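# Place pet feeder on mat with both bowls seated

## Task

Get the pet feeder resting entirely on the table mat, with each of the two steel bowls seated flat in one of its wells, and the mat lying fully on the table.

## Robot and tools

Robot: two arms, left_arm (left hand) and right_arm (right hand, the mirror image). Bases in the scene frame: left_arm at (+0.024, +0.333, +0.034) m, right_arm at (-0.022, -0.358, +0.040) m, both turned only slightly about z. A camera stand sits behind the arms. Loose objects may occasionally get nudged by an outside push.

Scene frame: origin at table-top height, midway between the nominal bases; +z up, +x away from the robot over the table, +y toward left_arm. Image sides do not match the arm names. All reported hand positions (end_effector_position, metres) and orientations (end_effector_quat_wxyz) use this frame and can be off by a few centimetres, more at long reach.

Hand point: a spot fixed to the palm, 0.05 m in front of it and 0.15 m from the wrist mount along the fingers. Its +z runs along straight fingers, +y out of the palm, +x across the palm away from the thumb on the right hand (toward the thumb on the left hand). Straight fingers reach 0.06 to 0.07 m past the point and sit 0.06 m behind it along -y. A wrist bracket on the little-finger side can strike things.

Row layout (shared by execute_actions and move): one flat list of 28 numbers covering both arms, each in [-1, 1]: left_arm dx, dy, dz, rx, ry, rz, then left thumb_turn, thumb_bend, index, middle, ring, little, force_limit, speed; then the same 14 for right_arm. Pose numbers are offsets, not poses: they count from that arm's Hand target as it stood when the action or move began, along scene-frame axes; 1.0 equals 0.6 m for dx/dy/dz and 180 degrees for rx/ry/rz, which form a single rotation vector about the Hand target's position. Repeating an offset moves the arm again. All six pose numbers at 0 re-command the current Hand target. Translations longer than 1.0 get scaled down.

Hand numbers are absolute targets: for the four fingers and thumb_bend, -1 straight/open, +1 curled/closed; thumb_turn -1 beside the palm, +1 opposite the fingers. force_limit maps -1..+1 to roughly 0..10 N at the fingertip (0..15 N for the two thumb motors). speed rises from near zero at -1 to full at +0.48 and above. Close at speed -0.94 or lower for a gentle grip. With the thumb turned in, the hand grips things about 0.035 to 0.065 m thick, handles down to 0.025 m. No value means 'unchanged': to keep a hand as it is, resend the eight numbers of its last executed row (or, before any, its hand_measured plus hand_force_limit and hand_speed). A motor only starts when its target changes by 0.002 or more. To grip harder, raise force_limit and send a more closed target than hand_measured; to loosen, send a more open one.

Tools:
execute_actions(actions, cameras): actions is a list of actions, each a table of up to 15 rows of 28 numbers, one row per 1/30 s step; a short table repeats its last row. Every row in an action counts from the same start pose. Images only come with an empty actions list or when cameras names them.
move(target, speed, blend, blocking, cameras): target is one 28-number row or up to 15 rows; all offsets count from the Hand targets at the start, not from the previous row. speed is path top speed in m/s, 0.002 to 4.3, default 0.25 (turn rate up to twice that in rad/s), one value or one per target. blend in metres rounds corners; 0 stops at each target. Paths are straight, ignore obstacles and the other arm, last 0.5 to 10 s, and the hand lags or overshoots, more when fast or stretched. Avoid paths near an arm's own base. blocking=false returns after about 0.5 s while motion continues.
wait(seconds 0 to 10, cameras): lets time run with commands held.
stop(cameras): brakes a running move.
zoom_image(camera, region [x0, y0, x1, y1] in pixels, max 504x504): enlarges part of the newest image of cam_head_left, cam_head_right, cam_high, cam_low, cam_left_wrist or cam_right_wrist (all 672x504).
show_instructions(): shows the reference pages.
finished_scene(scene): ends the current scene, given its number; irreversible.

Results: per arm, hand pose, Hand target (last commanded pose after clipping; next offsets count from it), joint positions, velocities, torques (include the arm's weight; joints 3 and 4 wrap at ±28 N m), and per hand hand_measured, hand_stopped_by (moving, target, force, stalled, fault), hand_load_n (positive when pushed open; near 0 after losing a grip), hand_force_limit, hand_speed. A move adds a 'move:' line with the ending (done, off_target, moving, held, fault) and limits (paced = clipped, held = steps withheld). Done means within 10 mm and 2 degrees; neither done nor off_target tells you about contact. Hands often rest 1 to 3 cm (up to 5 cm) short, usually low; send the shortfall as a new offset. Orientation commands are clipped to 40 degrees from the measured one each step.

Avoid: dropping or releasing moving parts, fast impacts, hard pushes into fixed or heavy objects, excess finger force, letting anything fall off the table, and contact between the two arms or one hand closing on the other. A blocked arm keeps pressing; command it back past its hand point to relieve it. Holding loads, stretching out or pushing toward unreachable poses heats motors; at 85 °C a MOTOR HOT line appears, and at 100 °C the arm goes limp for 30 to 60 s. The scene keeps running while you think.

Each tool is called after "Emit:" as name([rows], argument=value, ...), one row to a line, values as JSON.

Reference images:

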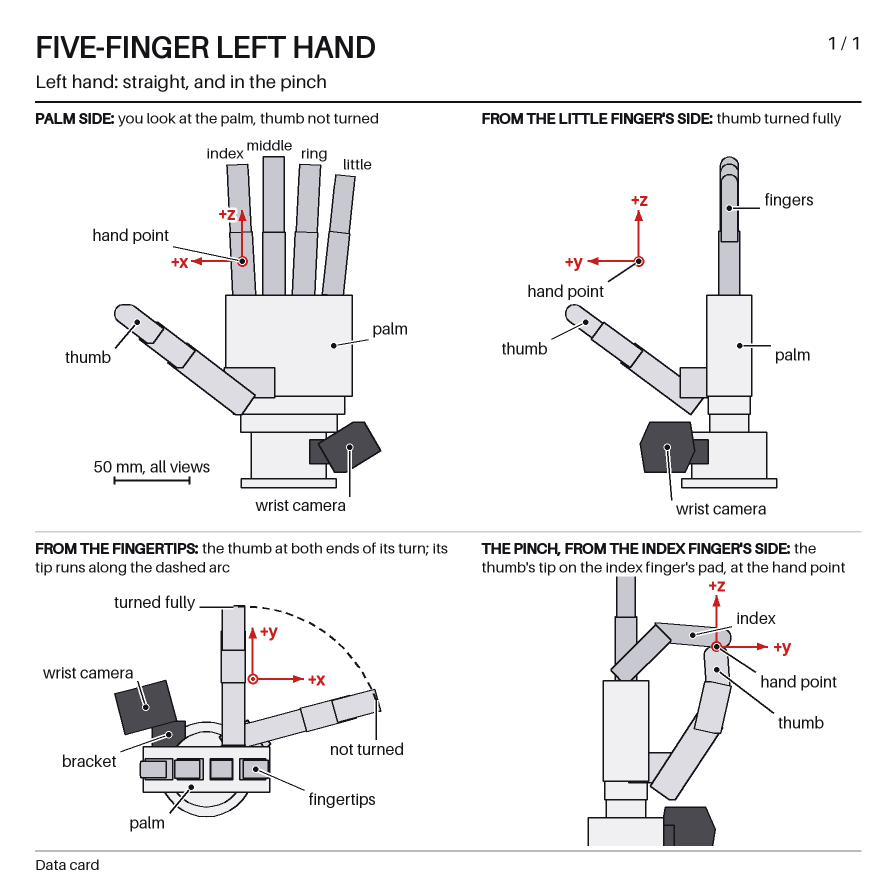

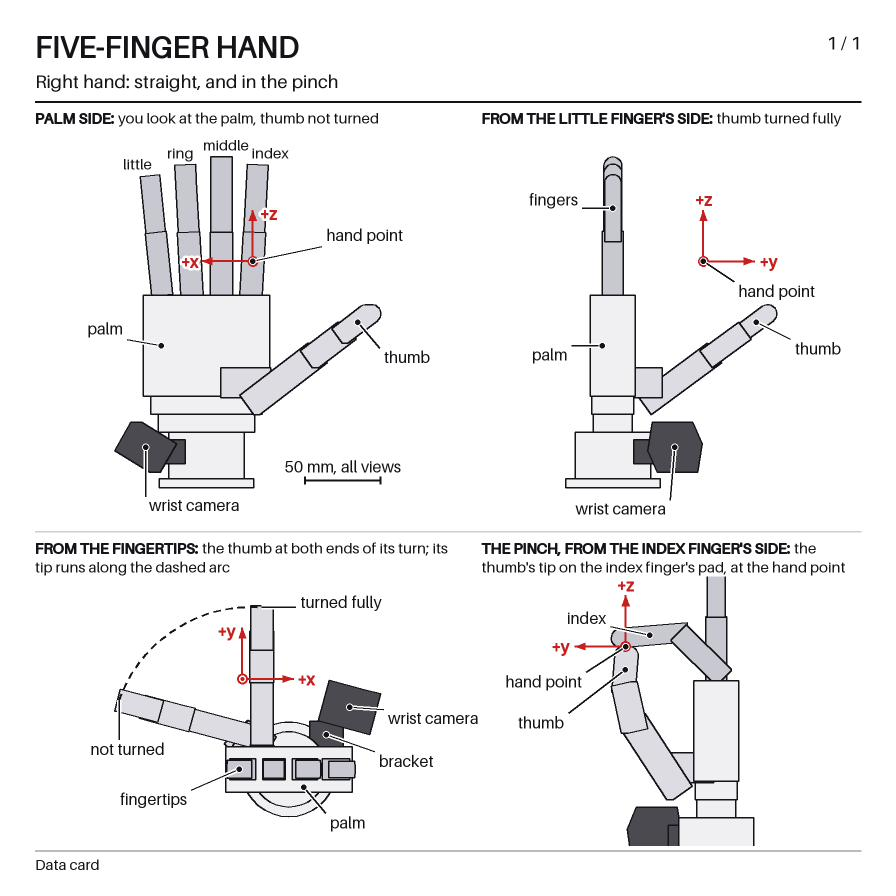

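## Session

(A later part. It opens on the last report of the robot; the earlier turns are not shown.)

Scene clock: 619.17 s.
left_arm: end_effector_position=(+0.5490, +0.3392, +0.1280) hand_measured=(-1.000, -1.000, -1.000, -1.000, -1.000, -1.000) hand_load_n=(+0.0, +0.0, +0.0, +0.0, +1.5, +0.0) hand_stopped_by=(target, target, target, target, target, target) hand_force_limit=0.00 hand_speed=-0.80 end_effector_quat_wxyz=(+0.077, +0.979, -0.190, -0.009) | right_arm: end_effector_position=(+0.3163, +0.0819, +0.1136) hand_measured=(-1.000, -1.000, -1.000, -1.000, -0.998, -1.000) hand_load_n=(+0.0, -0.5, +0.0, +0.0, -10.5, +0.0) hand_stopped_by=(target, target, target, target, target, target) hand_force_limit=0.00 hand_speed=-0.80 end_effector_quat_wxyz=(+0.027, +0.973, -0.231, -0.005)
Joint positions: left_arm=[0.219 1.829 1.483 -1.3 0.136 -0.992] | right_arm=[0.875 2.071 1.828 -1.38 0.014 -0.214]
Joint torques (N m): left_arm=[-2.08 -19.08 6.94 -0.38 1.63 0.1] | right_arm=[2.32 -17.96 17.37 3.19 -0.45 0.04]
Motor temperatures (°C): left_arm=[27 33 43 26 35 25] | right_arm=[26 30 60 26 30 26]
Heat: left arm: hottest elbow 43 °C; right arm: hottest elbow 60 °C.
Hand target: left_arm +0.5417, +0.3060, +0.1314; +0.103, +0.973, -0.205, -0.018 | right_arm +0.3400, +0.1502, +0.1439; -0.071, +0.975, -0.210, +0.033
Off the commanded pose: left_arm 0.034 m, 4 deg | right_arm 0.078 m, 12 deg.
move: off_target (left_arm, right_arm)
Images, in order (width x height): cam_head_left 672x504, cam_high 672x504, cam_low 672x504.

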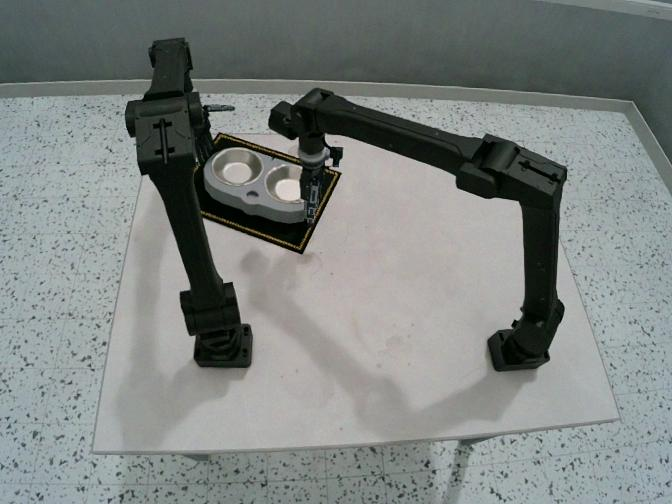

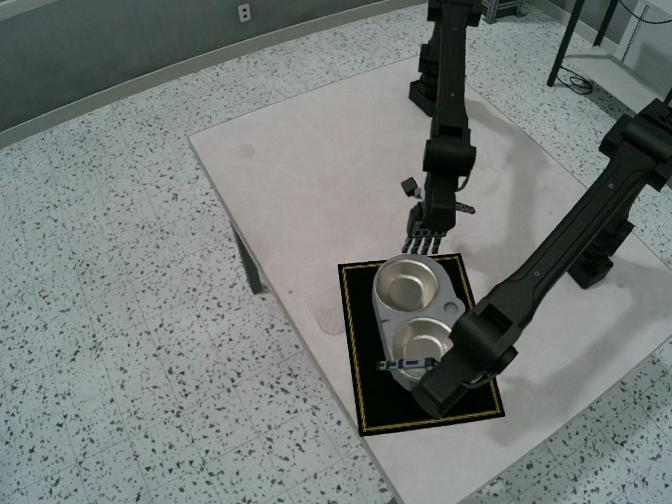

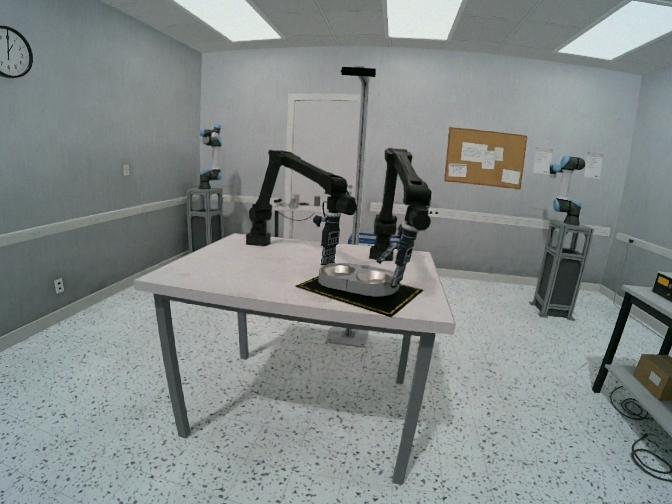

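Emit:
move(target=[0,0,-0.035,0,0,0,-1,-1,-1,-1,-1,-1,0,-0.8,0,-0.005,-0.035,0,0,0,-1,-1,-1,-1,-1,-1,0,-0.8], speed=0.04, cameras=["cam_low","cam_high","cam_left_wrist"])

Emit:
zoom_image(camera="cam_low", region=[280, 240, 480, 360])

Emit:
zoom_image(camera="cam_high", region=[320, 240, 520, 450])

Scene clock: 623.53 s.
left_arm: end_effector_position=(+0.5553, +0.3412, +0.1113) hand_measured=(-1.000, -1.000, -1.000, -1.000, -1.000, -1.000) hand_load_n=(+0.0, +0.0, +0.0, +0.0, +2.0, +0.0) hand_stopped_by=(target, target, target, target, target, target) hand_force_limit=0.00 hand_speed=-0.80 end_effector_quat_wxyz=(+0.073, +0.979, -0.191, +0.000) | right_arm: end_effector_position=(+0.3204, +0.0856, +0.1094) hand_measured=(-1.000, -1.000, -1.000, -1.000, -0.998, -1.000) hand_load_n=(+0.0, +0.0, +0.0, +0.0, -13.5, +0.0) hand_stopped_by=(target, target, target, target, target, target) hand_force_limit=0.00 hand_speed=-0.80 end_effector_quat_wxyz=(+0.019, +0.973, -0.232, -0.001)
Joint positions: left_arm=[0.22 1.847 1.464 -1.243 0.136 -0.99] | right_arm=[0.874 2.076 1.828 -1.359 0.014 -0.214]
Joint torques (N m): left_arm=[-2.14 -19.08 6.08 -0.62 1.61 0.09] | right_arm=[2.08 -17.79 14.04 4.18 -0.43 0.01]
Motor temperatures (°C): left_arm=[27 33 42 26 35 25] | right_arm=[26 31 59 27 30 26]
Heat: left arm: hottest elbow 42 °C; right arm: hottest elbow 59 °C.
Hand target: left_arm +0.5417, +0.3060, +0.1104; +0.103, +0.973, -0.205, -0.018 | right_arm +0.3400, +0.1472, +0.1229; -0.071, +0.975, -0.210, +0.033
Off the commanded pose: left_arm 0.038 m, 4 deg | right_arm 0.066 m, 11 deg.
move: off_target (left_arm, right_arm)
camera_calibration:
cam_left_wrist: T_world_to_cam=[[0.606301, 0.776074, -0.173517, -0.579238], [0.719441, -0.442331, 0.535489, -0.30769], [0.338827, -0.449503, -0.826525, 0.173151], [0, 0, 0, 1]] pos_world=[0.513889, 0.391263, 0.20737]
Images, in order (width x height): cam_high 672x504, cam_low 672x504, cam_left_wrist 672x504.

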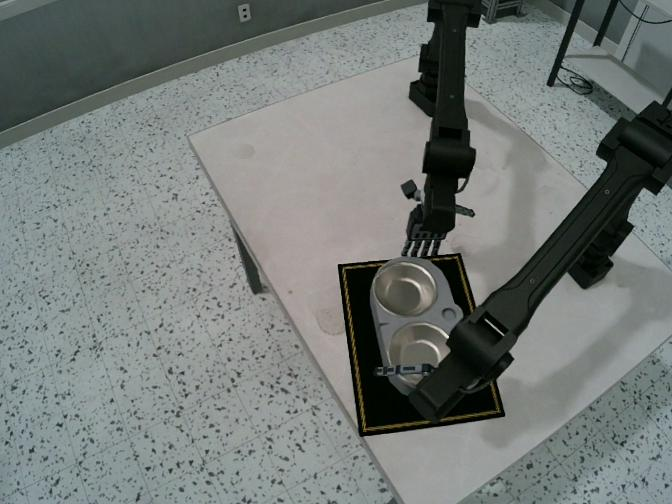

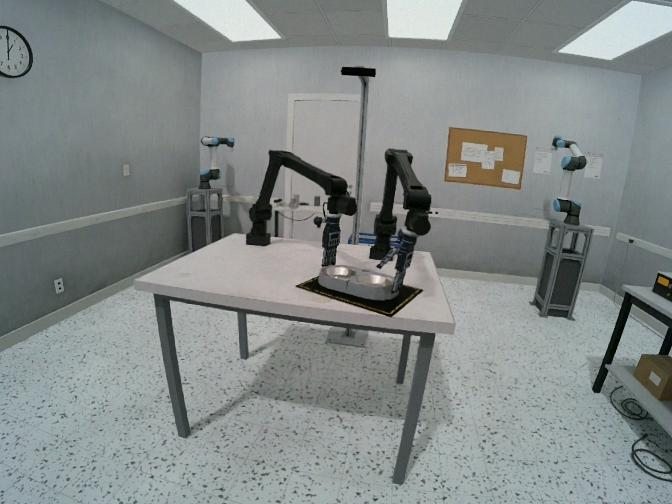

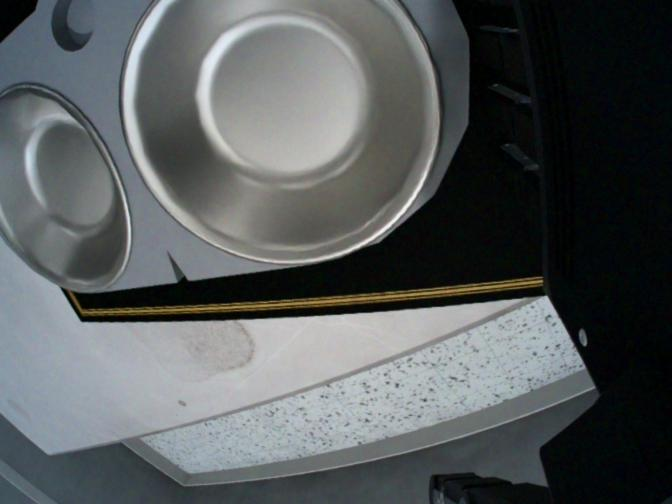

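Scaled by 2.520 from the camera's 672x504 image, which has a finer 960x720 frame.

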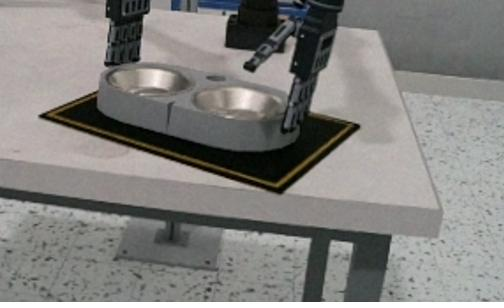

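Scaled by 2.400 from the camera's 672x504 image, which has a finer 960x720 frame.

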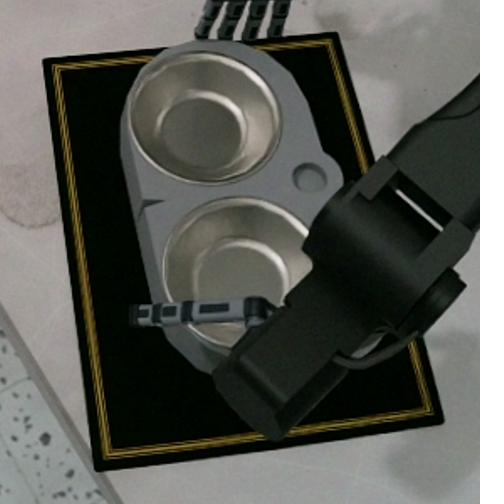

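Emit:
move(target=[0,0,-0.035,0,0,0,-1,-1,-1,-1,-1,-1,0,-0.8,0,-0.005,-0.04,0,0,0,-1,-1,-1,-1,-1,-1,0,-0.8], speed=0.04, cameras=["cam_low","cam_high","cam_left_wrist"])

Emit:
zoom_image(camera="cam_low", region=[280, 240, 480, 360])

Emit:
zoom_image(camera="cam_high", region=[320, 240, 520, 450])

Scene clock: 629.93 s.
left_arm: end_effector_position=(+0.5577, +0.3425, +0.1055) hand_measured=(-1.000, -1.000, -1.000, -1.000, -1.000, -1.000) hand_load_n=(+0.0, +0.0, +0.0, +0.0, +1.0, +0.0) hand_stopped_by=(target, target, target, target, target, target) hand_force_limit=0.00 hand_speed=-0.80 end_effector_quat_wxyz=(+0.070, +0.979, -0.191, +0.009) | right_arm: end_effector_position=(+0.3217, +0.0873, +0.1058) hand_measured=(-1.000, -1.000, -1.000, -1.000, -0.998, -1.000) hand_load_n=(+0.0, +0.0, +0.0, +0.0, -17.0, +0.0) hand_stopped_by=(target, target, target, target, target, target) hand_force_limit=0.00 hand_speed=-0.80 end_effector_quat_wxyz=(+0.015, +0.973, -0.232, +0.001)
Joint positions: left_arm=[0.222 1.847 1.449 -1.209 0.136 -0.99] | right_arm=[0.874 2.076 1.82 -1.341 0.014 -0.214]
Joint torques (N m): left_arm=[-2.26 -17.38 5.04 -0.13 1.6 0.08] | right_arm=[1.9 -16.67 10.89 5.42 -0.45 -0.02]
Motor temperatures (°C): left_arm=[27 33 42 26 35 25] | right_arm=[26 31 57 27 29 26]
Heat: left arm: hottest elbow 42 °C; right arm: hottest elbow 57 °C.
Hand target: left_arm +0.5417, +0.3060, +0.0894; +0.103, +0.973, -0.205, -0.018 | right_arm +0.3400, +0.1442, +0.0989; -0.071, +0.975, -0.210, +0.033
Off the commanded pose: left_arm 0.043 m, 5 deg | right_arm 0.060 m, 11 deg.
move: off_target (left_arm, right_arm)
camera_calibration:
cam_left_wrist: T_world_to_cam=[[0.608124, 0.777592, -0.159798, -0.585709], [0.710322, -0.443129, 0.546882, -0.301603], [0.35444, -0.44608, -0.821818, 0.157759], [0, 0, 0, 1]] pos_world=[0.514503, 0.392167, 0.200995]
Images, in order (width x height): cam_high 672x504, cam_low 672x504, cam_left_wrist 672x504.

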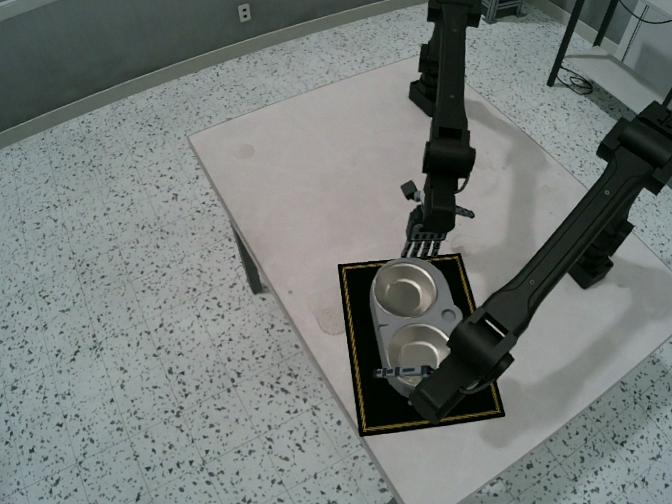

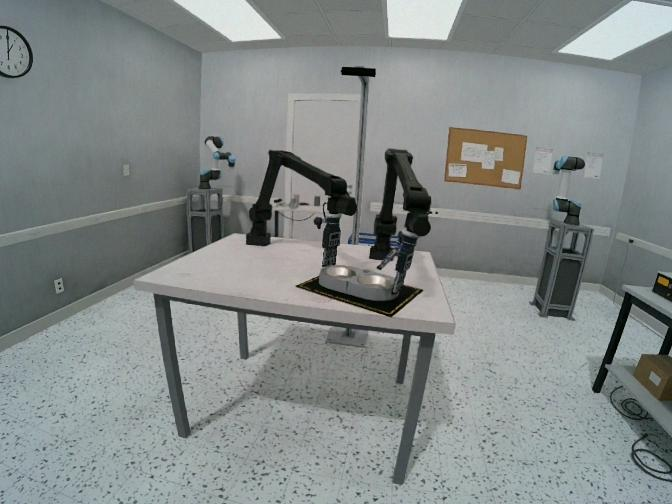

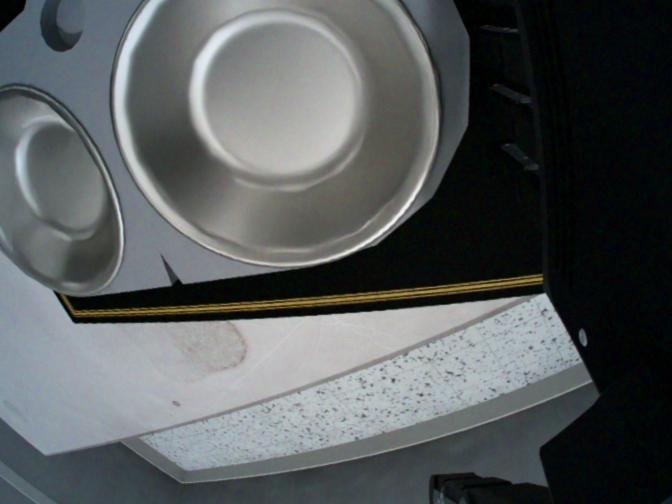

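Scaled by 2.520 from the camera's 672x504 image, which has a finer 960x720 frame.

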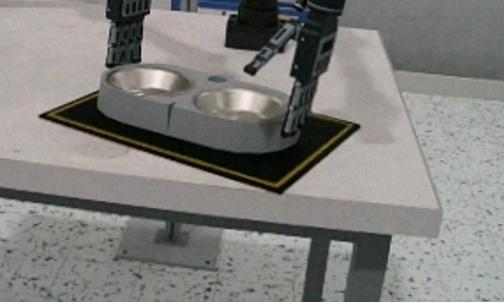

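Scaled by 2.400 from the camera's 672x504 image, which has a finer 960x720 frame.

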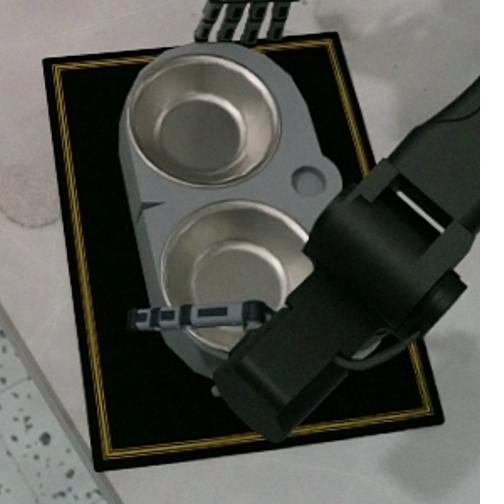

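Emit:
move(target=[0,0,-0.015,0,0,0,-1,-1,-1,-1,-1,-1,0,-0.8,-0.005,-0.02,-0.035,0,0,0,-1,-1,-1,-1,-1,-1,0,-0.8], speed=0.04, cameras=["cam_low","cam_left_wrist"])

Emit:
zoom_image(camera="cam_low", region=[280, 240, 480, 360])

Scene clock: 634.97 s.
left_arm: end_effector_position=(+0.5582, +0.3426, +0.1011) hand_measured=(-1.000, -1.000, -1.000, -1.000, -1.000, -1.000) hand_load_n=(+0.0, +0.0, +0.0, +0.0, +1.0, -0.5) hand_stopped_by=(target, target, target, target, target, target) hand_force_limit=0.00 hand_speed=-0.80 end_effector_quat_wxyz=(+0.068, +0.979, -0.191, +0.013) | right_arm: end_effector_position=(+0.3191, +0.0849, +0.1004) hand_measured=(-1.000, -1.000, -1.000, -1.000, -0.998, -1.000) hand_load_n=(+0.0, +0.0, +0.0, +0.0, -13.5, -2.5) hand_stopped_by=(target, target, target, target, target, target) hand_force_limit=0.00 hand_speed=-0.80 end_effector_quat_wxyz=(-0.005, +0.973, -0.231, +0.011)
Joint positions: left_arm=[0.222 1.847 1.437 -1.188 0.136 -0.99] | right_arm=[0.875 2.036 1.748 -1.264 0.016 -0.214]
Joint torques (N m): left_arm=[-2.2 -16.44 5.08 -0.1 1.59 0.08] | right_arm=[1.2 -14.39 9.88 5.23 -0.48 -0.09]
Motor temperatures (°C): left_arm=[27 33 41 26 35 25] | right_arm=[26 31 55 27 29 26]
Heat: left arm: hottest elbow 41 °C; right arm: hottest elbow 55 °C.
Hand target: left_arm +0.5417, +0.3060, +0.0804; +0.103, +0.973, -0.205, -0.018 | right_arm +0.3370, +0.1322, +0.0779; -0.071, +0.975, -0.210, +0.033
Off the commanded pose: left_arm 0.045 m, 6 deg | right_arm 0.055 m, 8 deg.
move: off_target (left_arm, right_arm)
camera_calibration:
cam_left_wrist: T_world_to_cam=[[0.609517, 0.77789, -0.152893, -0.588331], [0.705369, -0.444106, 0.55247, -0.296972], [0.361861, -0.444586, -0.81939, 0.149125], [0, 0, 0, 1]] pos_world=[0.51411, 0.392069, 0.196308]
Images, in order (width x height): cam_low 672x504, cam_left_wrist 672x504.

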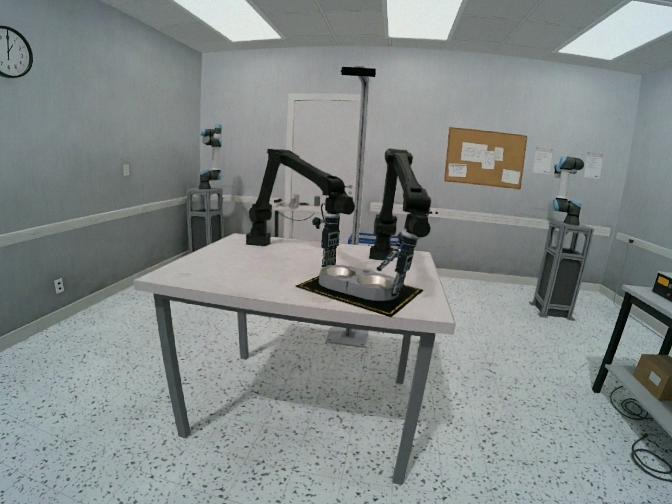

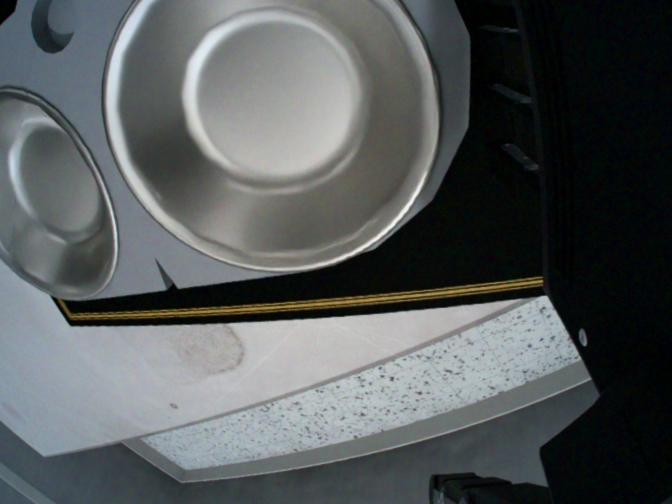

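Scaled by 2.520 from the camera's 672x504 image, which has a finer 960x720 frame.

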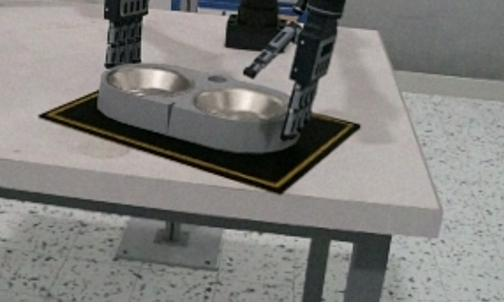

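Emit:
move(target=[0,0,-0.015,0,0,0,-1,-1,-1,-1,-1,-1,0,-0.8,0,-0.005,-0.03,0,0,0,-1,-1,-1,-1,-1,-1,0,-0.8], speed=0.04, cameras=["cam_low","cam_left_wrist"])

Emit:
zoom_image(camera="cam_low", region=[300, 250, 440, 330])

Scene clock: 638.57 s.
left_arm: end_effector_position=(+0.5590, +0.3427, +0.0949) hand_measured=(-1.000, -1.000, -1.000, -1.000, -1.000, -1.000) hand_load_n=(+0.0, +0.0, +0.0, +0.0, +1.5, +0.0) hand_stopped_by=(target, target, target, target, target, target) hand_force_limit=0.00 hand_speed=-0.80 end_effector_quat_wxyz=(+0.067, +0.979, -0.191, +0.016) | right_arm: end_effector_position=(+0.3186, +0.0822, +0.0805) hand_measured=(-1.000, -1.000, -1.000, -1.000, -1.000, -1.000) hand_load_n=(+0.0, +0.0, +0.0, +0.0, -5.0, -8.5) hand_stopped_by=(target, target, target, target, target, target) hand_force_limit=0.00 hand_speed=-0.80 end_effector_quat_wxyz=(-0.008, +0.972, -0.233, +0.014)
Joint positions: left_arm=[0.222 1.852 1.426 -1.166 0.136 -0.99] | right_arm=[0.874 2.04 1.702 -1.206 0.019 -0.212]
Joint torques (N m): left_arm=[-2.14 -15.97 5.11 -0.16 1.58 0.07] | right_arm=[1.03 -13.98 10.66 4.85 -0.59 -0.11]
Heat: left arm: hottest elbow 41 °C; right arm: hottest elbow 53 °C.
Hand target: left_arm +0.5417, +0.3060, +0.0714; +0.103, +0.973, -0.205, -0.018 | right_arm +0.3370, +0.1292, +0.0599; -0.071, +0.975, -0.210, +0.033
Off the commanded pose: left_arm 0.047 m, 6 deg | right_arm 0.054 m, 8 deg.
move: off_target (left_arm, right_arm)
camera_calibration:
cam_left_wrist: T_world_to_cam=[[0.610448, 0.77804, -0.148343, -0.590851], [0.702031, -0.444769, 0.556178, -0.292256], [0.36675, -0.443659, -0.817717, 0.140536], [0, 0, 0, 1]] pos_world=[0.514315, 0.39207, 0.189817]
Images, in order (width x height): cam_low 672x504, cam_left_wrist 672x504.

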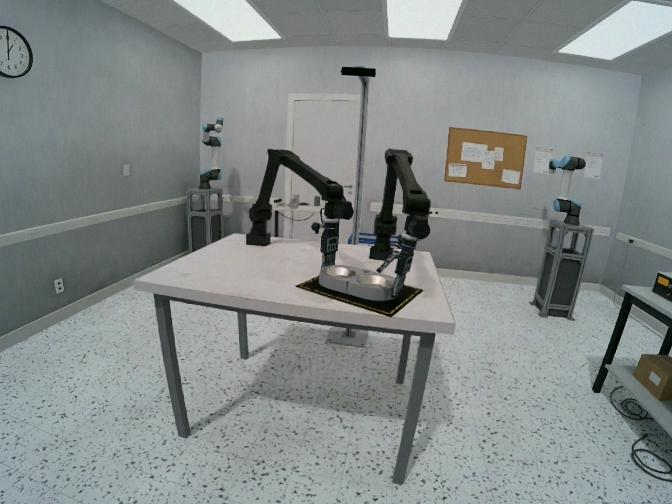

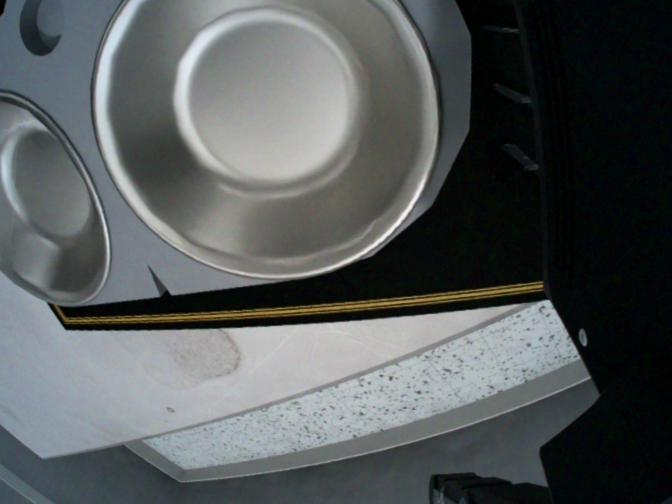

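Scaled by 3.600 from the camera's 672x504 image, which has a finer 960x720 frame.

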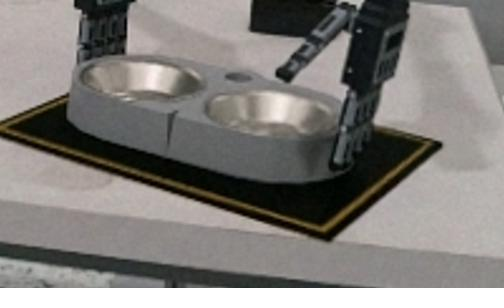

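Emit:
move(target=[-0.05,-0.01,0,0,0,0,-1,-1,-1,-1,-1,-1,0,-0.8,-0.05,-0.005,0,0,0,0,-1,-1,-1,-1,-1,-1,0,-0.8], speed=0.05, cameras=["cam_low","cam_left_wrist","cam_high"])

Emit:
zoom_image(camera="cam_low", region=[300, 250, 440, 330])

Emit:
zoom_image(camera="cam_high", region=[320, 240, 520, 450])

Scene clock: 645.93 s.
left_arm: end_effector_position=(+0.5452, +0.3441, +0.0903) hand_measured=(-1.000, -1.000, -1.000, -1.000, -1.000, -1.000) hand_load_n=(+0.0, +0.0, +0.0, +0.0, +2.0, +0.0) hand_stopped_by=(target, target, target, target, target, target) hand_force_limit=0.00 hand_speed=-0.80 end_effector_quat_wxyz=(+0.060, +0.980, -0.190, +0.028) | right_arm: end_effector_position=(+0.3138, +0.0809, +0.0684) hand_measured=(-1.000, -1.000, -1.000, -1.000, -0.998, -1.000) hand_load_n=(+0.0, +0.0, +0.0, +0.5, -11.5, -3.5) hand_stopped_by=(target, target, target, target, target, target) hand_force_limit=0.00 hand_speed=-0.80 end_effector_quat_wxyz=(-0.021, +0.969, -0.245, +0.022)
Joint positions: left_arm=[0.228 1.807 1.349 -1.107 0.131 -0.989] | right_arm=[0.877 2.019 1.637 -1.133 0.022 -0.185]
Joint torques (N m): left_arm=[-2.78 -17.2 3.29 -1.07 1.76 0.05] | right_arm=[3.66 -15.56 9.14 3.62 -0.59 -0.05]
Heat: left arm: hottest elbow 41 °C; right arm: hottest elbow 51 °C.
Hand target: left_arm +0.5117, +0.3000, +0.0714; +0.103, +0.973, -0.205, -0.018 | right_arm +0.3070, +0.1262, +0.0599; -0.071, +0.975, -0.210, +0.033
Off the commanded pose: left_arm 0.059 m, 7 deg | right_arm 0.047 m, 7 deg.
move: off_target (left_arm, right_arm)
camera_calibration:
cam_left_wrist: T_world_to_cam=[[0.610479, 0.782188, -0.124485, -0.587859], [0.689206, -0.447175, 0.570114, -0.272863], [0.39027, -0.433838, -0.81208, 0.125817], [0, 0, 0, 1]] pos_world=[0.497832, 0.392383, 0.184557]
Images, in order (width x height): cam_high 672x504, cam_low 672x504, cam_left_wrist 672x504.

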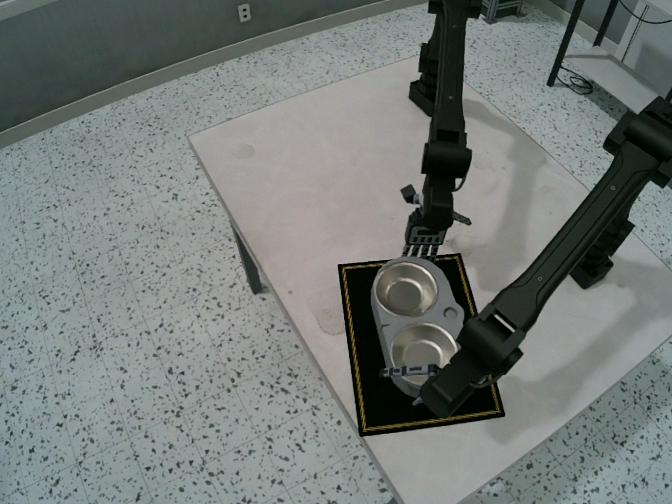

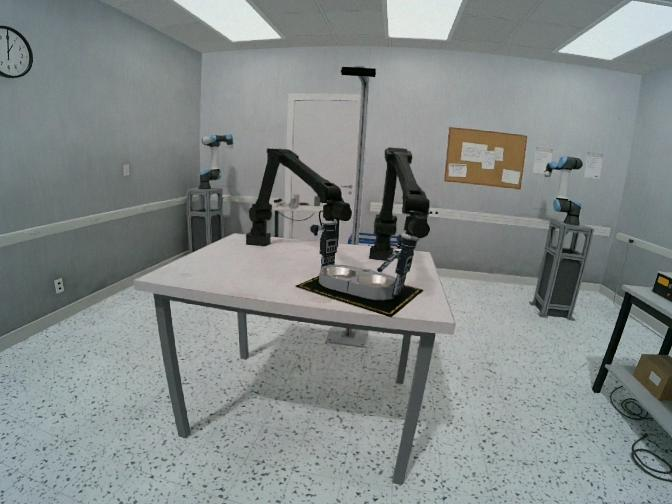

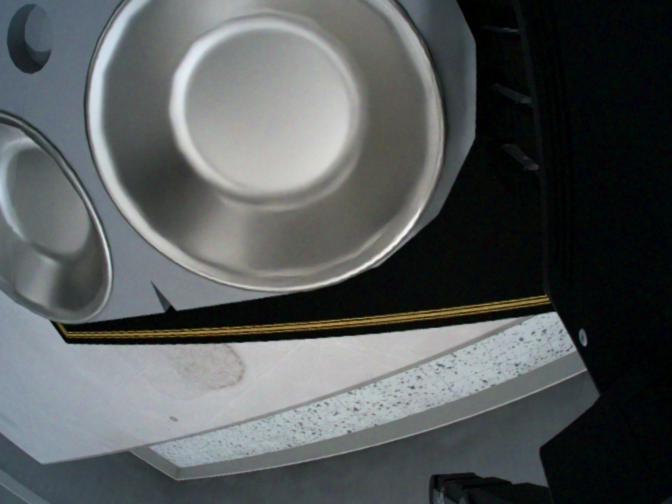

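Scaled by 3.600 from the camera's 672x504 image, which has a finer 960x720 frame.

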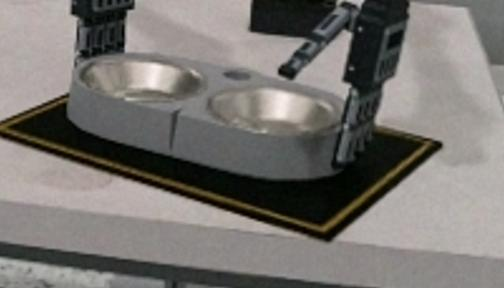

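Scaled by 2.400 from the camera's 672x504 image, which has a finer 960x720 frame.

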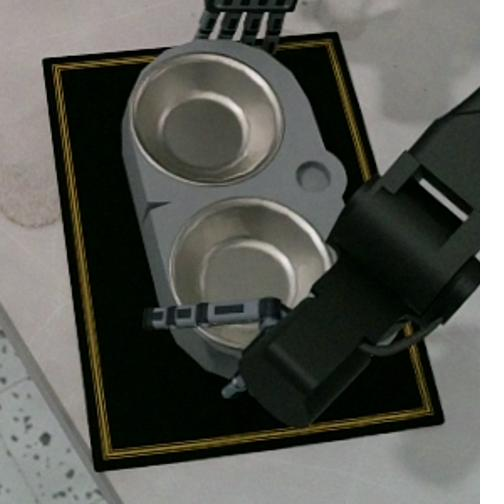

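Emit:
zoom_image(camera="cam_high", region=[330, 400, 400, 460])

Emit:
zoom_image(camera="cam_low", region=[365, 295, 425, 335])

Scaled by 7.200 from the camera's 672x504 image, which has a finer 960x720 frame.

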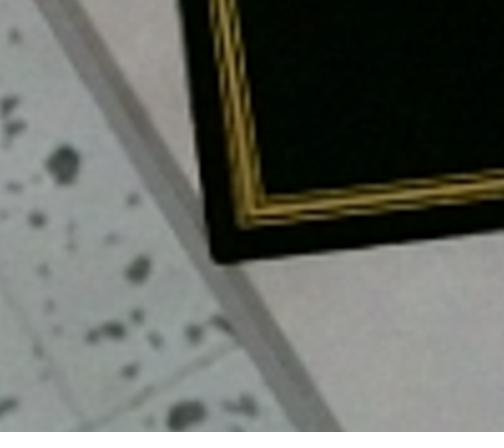

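Scaled by 8.400 from the camera's 672x504 image, which has a finer 960x720 frame.

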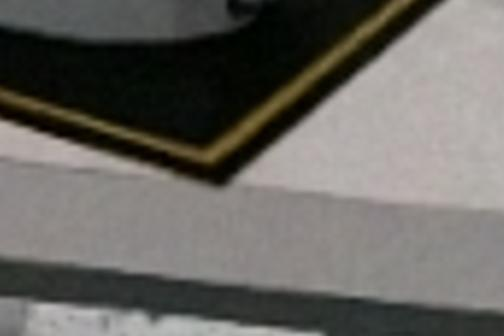

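Emit:
move(target=[0.06,0.05,0.03,0,0,0,-1,-1,-1,-1,-1,-1,0,-0.8,-0.005,-0.03,0.02,0,0,0,-1,-1,-1,-1,-1,-1,0,-0.8], speed=0.04, cameras=["cam_low","cam_left_wrist","cam_high"])

Emit:
zoom_image(camera="cam_high", region=[320, 240, 520, 450])

Scene clock: 668.10 s.
left_arm: end_effector_position=(+0.5484, +0.3474, +0.0897) hand_measured=(-1.000, -1.000, -1.000, -1.000, -1.000, -1.000) hand_load_n=(+0.0, +0.0, +0.0, +0.0, +1.0, +0.0) hand_stopped_by=(target, target, target, target, target, target) hand_force_limit=0.00 hand_speed=-0.80 end_effector_quat_wxyz=(+0.078, +0.977, -0.199, -0.004) | right_arm: end_effector_position=(+0.3122, +0.0787, +0.0666) hand_measured=(-1.000, -1.000, -1.000, -1.000, -0.998, -1.000) hand_load_n=(+0.0, +0.0, +0.0, +0.5, -7.5, +0.0) hand_stopped_by=(target, target, target, target, target, target) hand_force_limit=0.00 hand_speed=-0.80 end_effector_quat_wxyz=(-0.033, +0.969, -0.244, +0.027)
Joint positions: left_arm=[0.236 1.869 1.432 -1.205 0.141 -0.956] | right_arm=[0.877 1.994 1.596 -1.089 0.022 -0.186]
Joint torques (N m): left_arm=[-0.44 -16.97 9.11 -0.88 1.28 0.13] | right_arm=[2.55 -16.97 8.62 2.15 -0.63 -0.17]
Motor temperatures (°C): left_arm=[27 32 39 26 35 25] | right_arm=[26 31 46 27 29 26]
Heat: left arm: hottest elbow 39 °C; right arm: hottest elbow 46 °C.
Hand target: left_arm +0.5477, +0.3300, +0.0894; +0.103, +0.973, -0.205, -0.018 | right_arm +0.3040, +0.1082, +0.0719; -0.071, +0.975, -0.210, +0.033
Off the commanded pose: left_arm 0.017 m, 3 deg | right_arm 0.031 m, 6 deg.
move: off_target (left_arm, right_arm)
camera_calibration:
cam_left_wrist: T_world_to_cam=[[0.618288, 0.763687, -0.185747, -0.584736], [0.716416, -0.450431, 0.532785, -0.283781], [0.323215, -0.462487, -0.825614, 0.173413], [0, 0, 0, 1]] pos_world=[0.508791, 0.398932, 0.185753]
Images, in order (width x height): cam_high 672x504, cam_low 672x504, cam_left_wrist 672x504.

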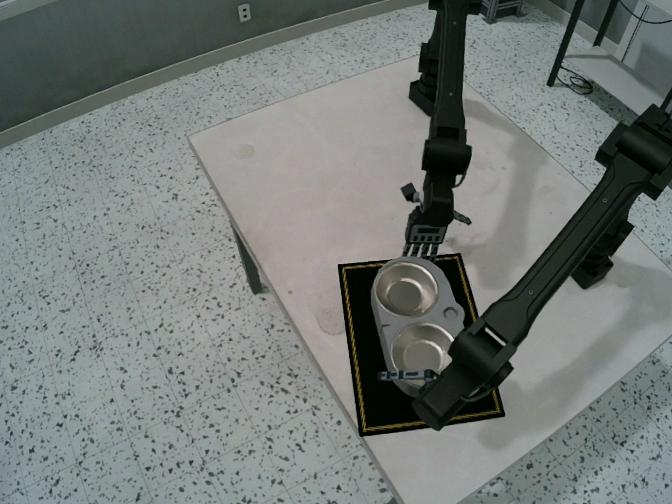

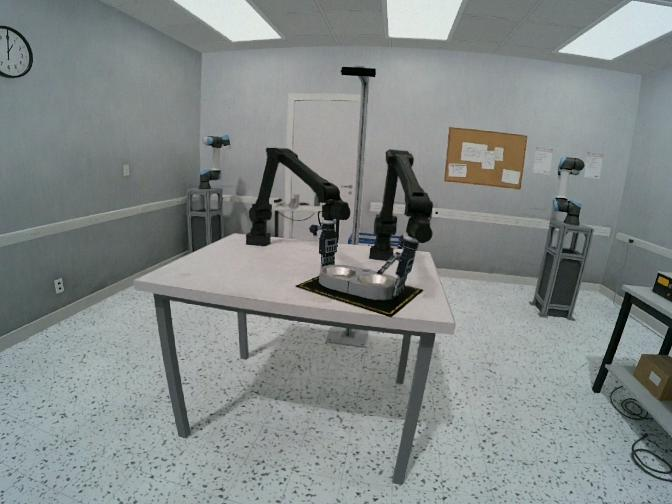

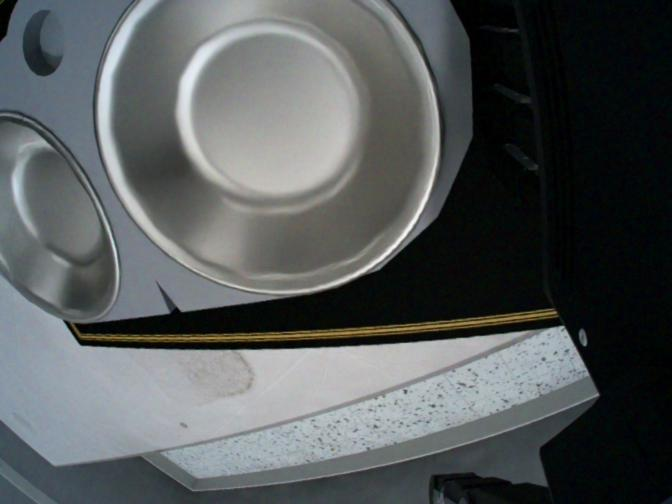

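Scaled by 2.400 from the camera's 672x504 image, which has a finer 960x720 frame.

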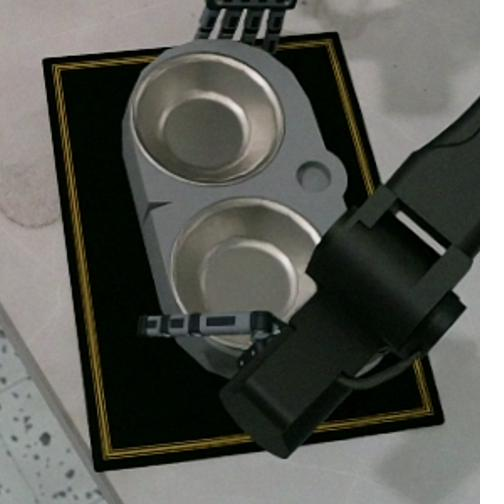

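Emit:
move(target=[0.03,0.08,0.03,0,0,0,-1,-1,-1,-1,-1,-1,0,-0.8,0,0,0.02,0,0,0,-1,-1,-1,-1,-1,-1,0,-0.8], speed=0.04, cameras=["cam_high"])

Emit:
zoom_image(camera="cam_high", region=[320, 240, 520, 450])

Scene clock: 673.07 s.
left_arm: end_effector_position=(+0.5487, +0.3672, +0.0908) hand_measured=(-1.000, -1.000, -1.000, -1.000, -1.000, -1.000) hand_load_n=(+0.0, +0.0, +0.0, +0.0, +0.0, +0.0) hand_stopped_by=(target, target, target, target, target, target) hand_force_limit=0.00 hand_speed=-0.80 end_effector_quat_wxyz=(+0.108, +0.973, -0.203, -0.038) | right_arm: end_effector_position=(+0.3074, +0.0843, +0.0664) hand_measured=(-1.000, -1.000, -1.000, -1.000, -1.000, -1.000) hand_load_n=(+0.0, +0.0, +0.0, +0.0, -1.5, +0.0) hand_stopped_by=(target, target, target, target, target, target) hand_force_limit=0.00 hand_speed=-0.80 end_effector_quat_wxyz=(-0.037, +0.971, -0.235, +0.027)
Joint positions: left_arm=[0.279 1.941 1.529 -1.323 0.16 -0.897] | right_arm=[0.889 1.994 1.596 -1.083 0.017 -0.192]
Joint torques (N m): left_arm=[0.91 -19.96 11.84 -0.1 0.07 0.2] | right_arm=[1.55 -17.79 9.92 1.09 -0.46 -0.11]
Heat: left arm: hottest elbow 39 °C; right arm: hottest elbow 45 °C.
Hand target: left_arm +0.5657, +0.3780, +0.1074; +0.103, +0.973, -0.205, -0.018 | right_arm +0.3040, +0.1082, +0.0839; -0.071, +0.975, -0.210, +0.033
Off the commanded pose: left_arm 0.026 m, 2 deg | right_arm 0.030 m, 5 deg.
move: off_target (left_arm, right_arm)
Images, in order (width x height): cam_high 672x504.

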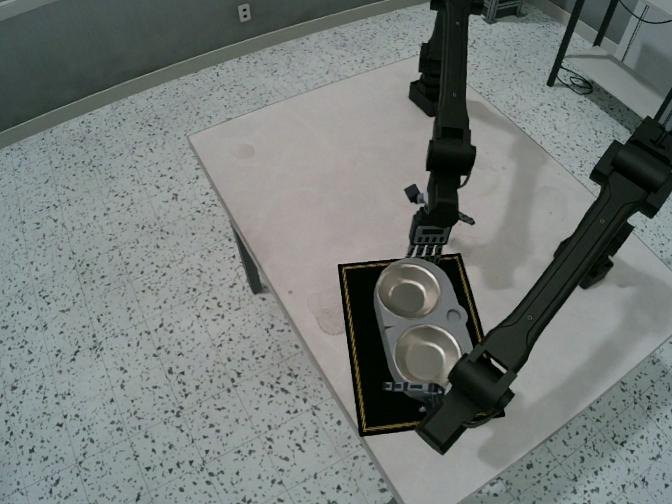

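Scaled by 2.400 from the camera's 672x504 image, which has a finer 960x720 frame.

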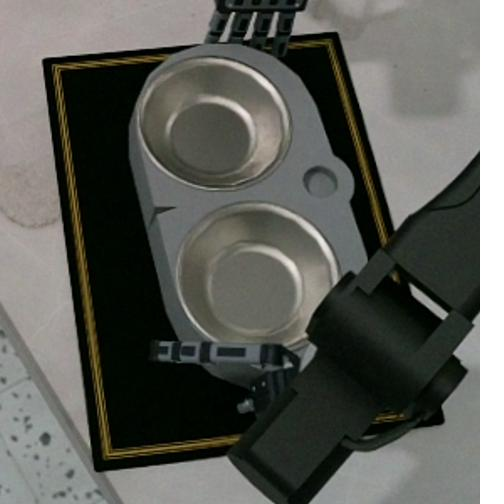

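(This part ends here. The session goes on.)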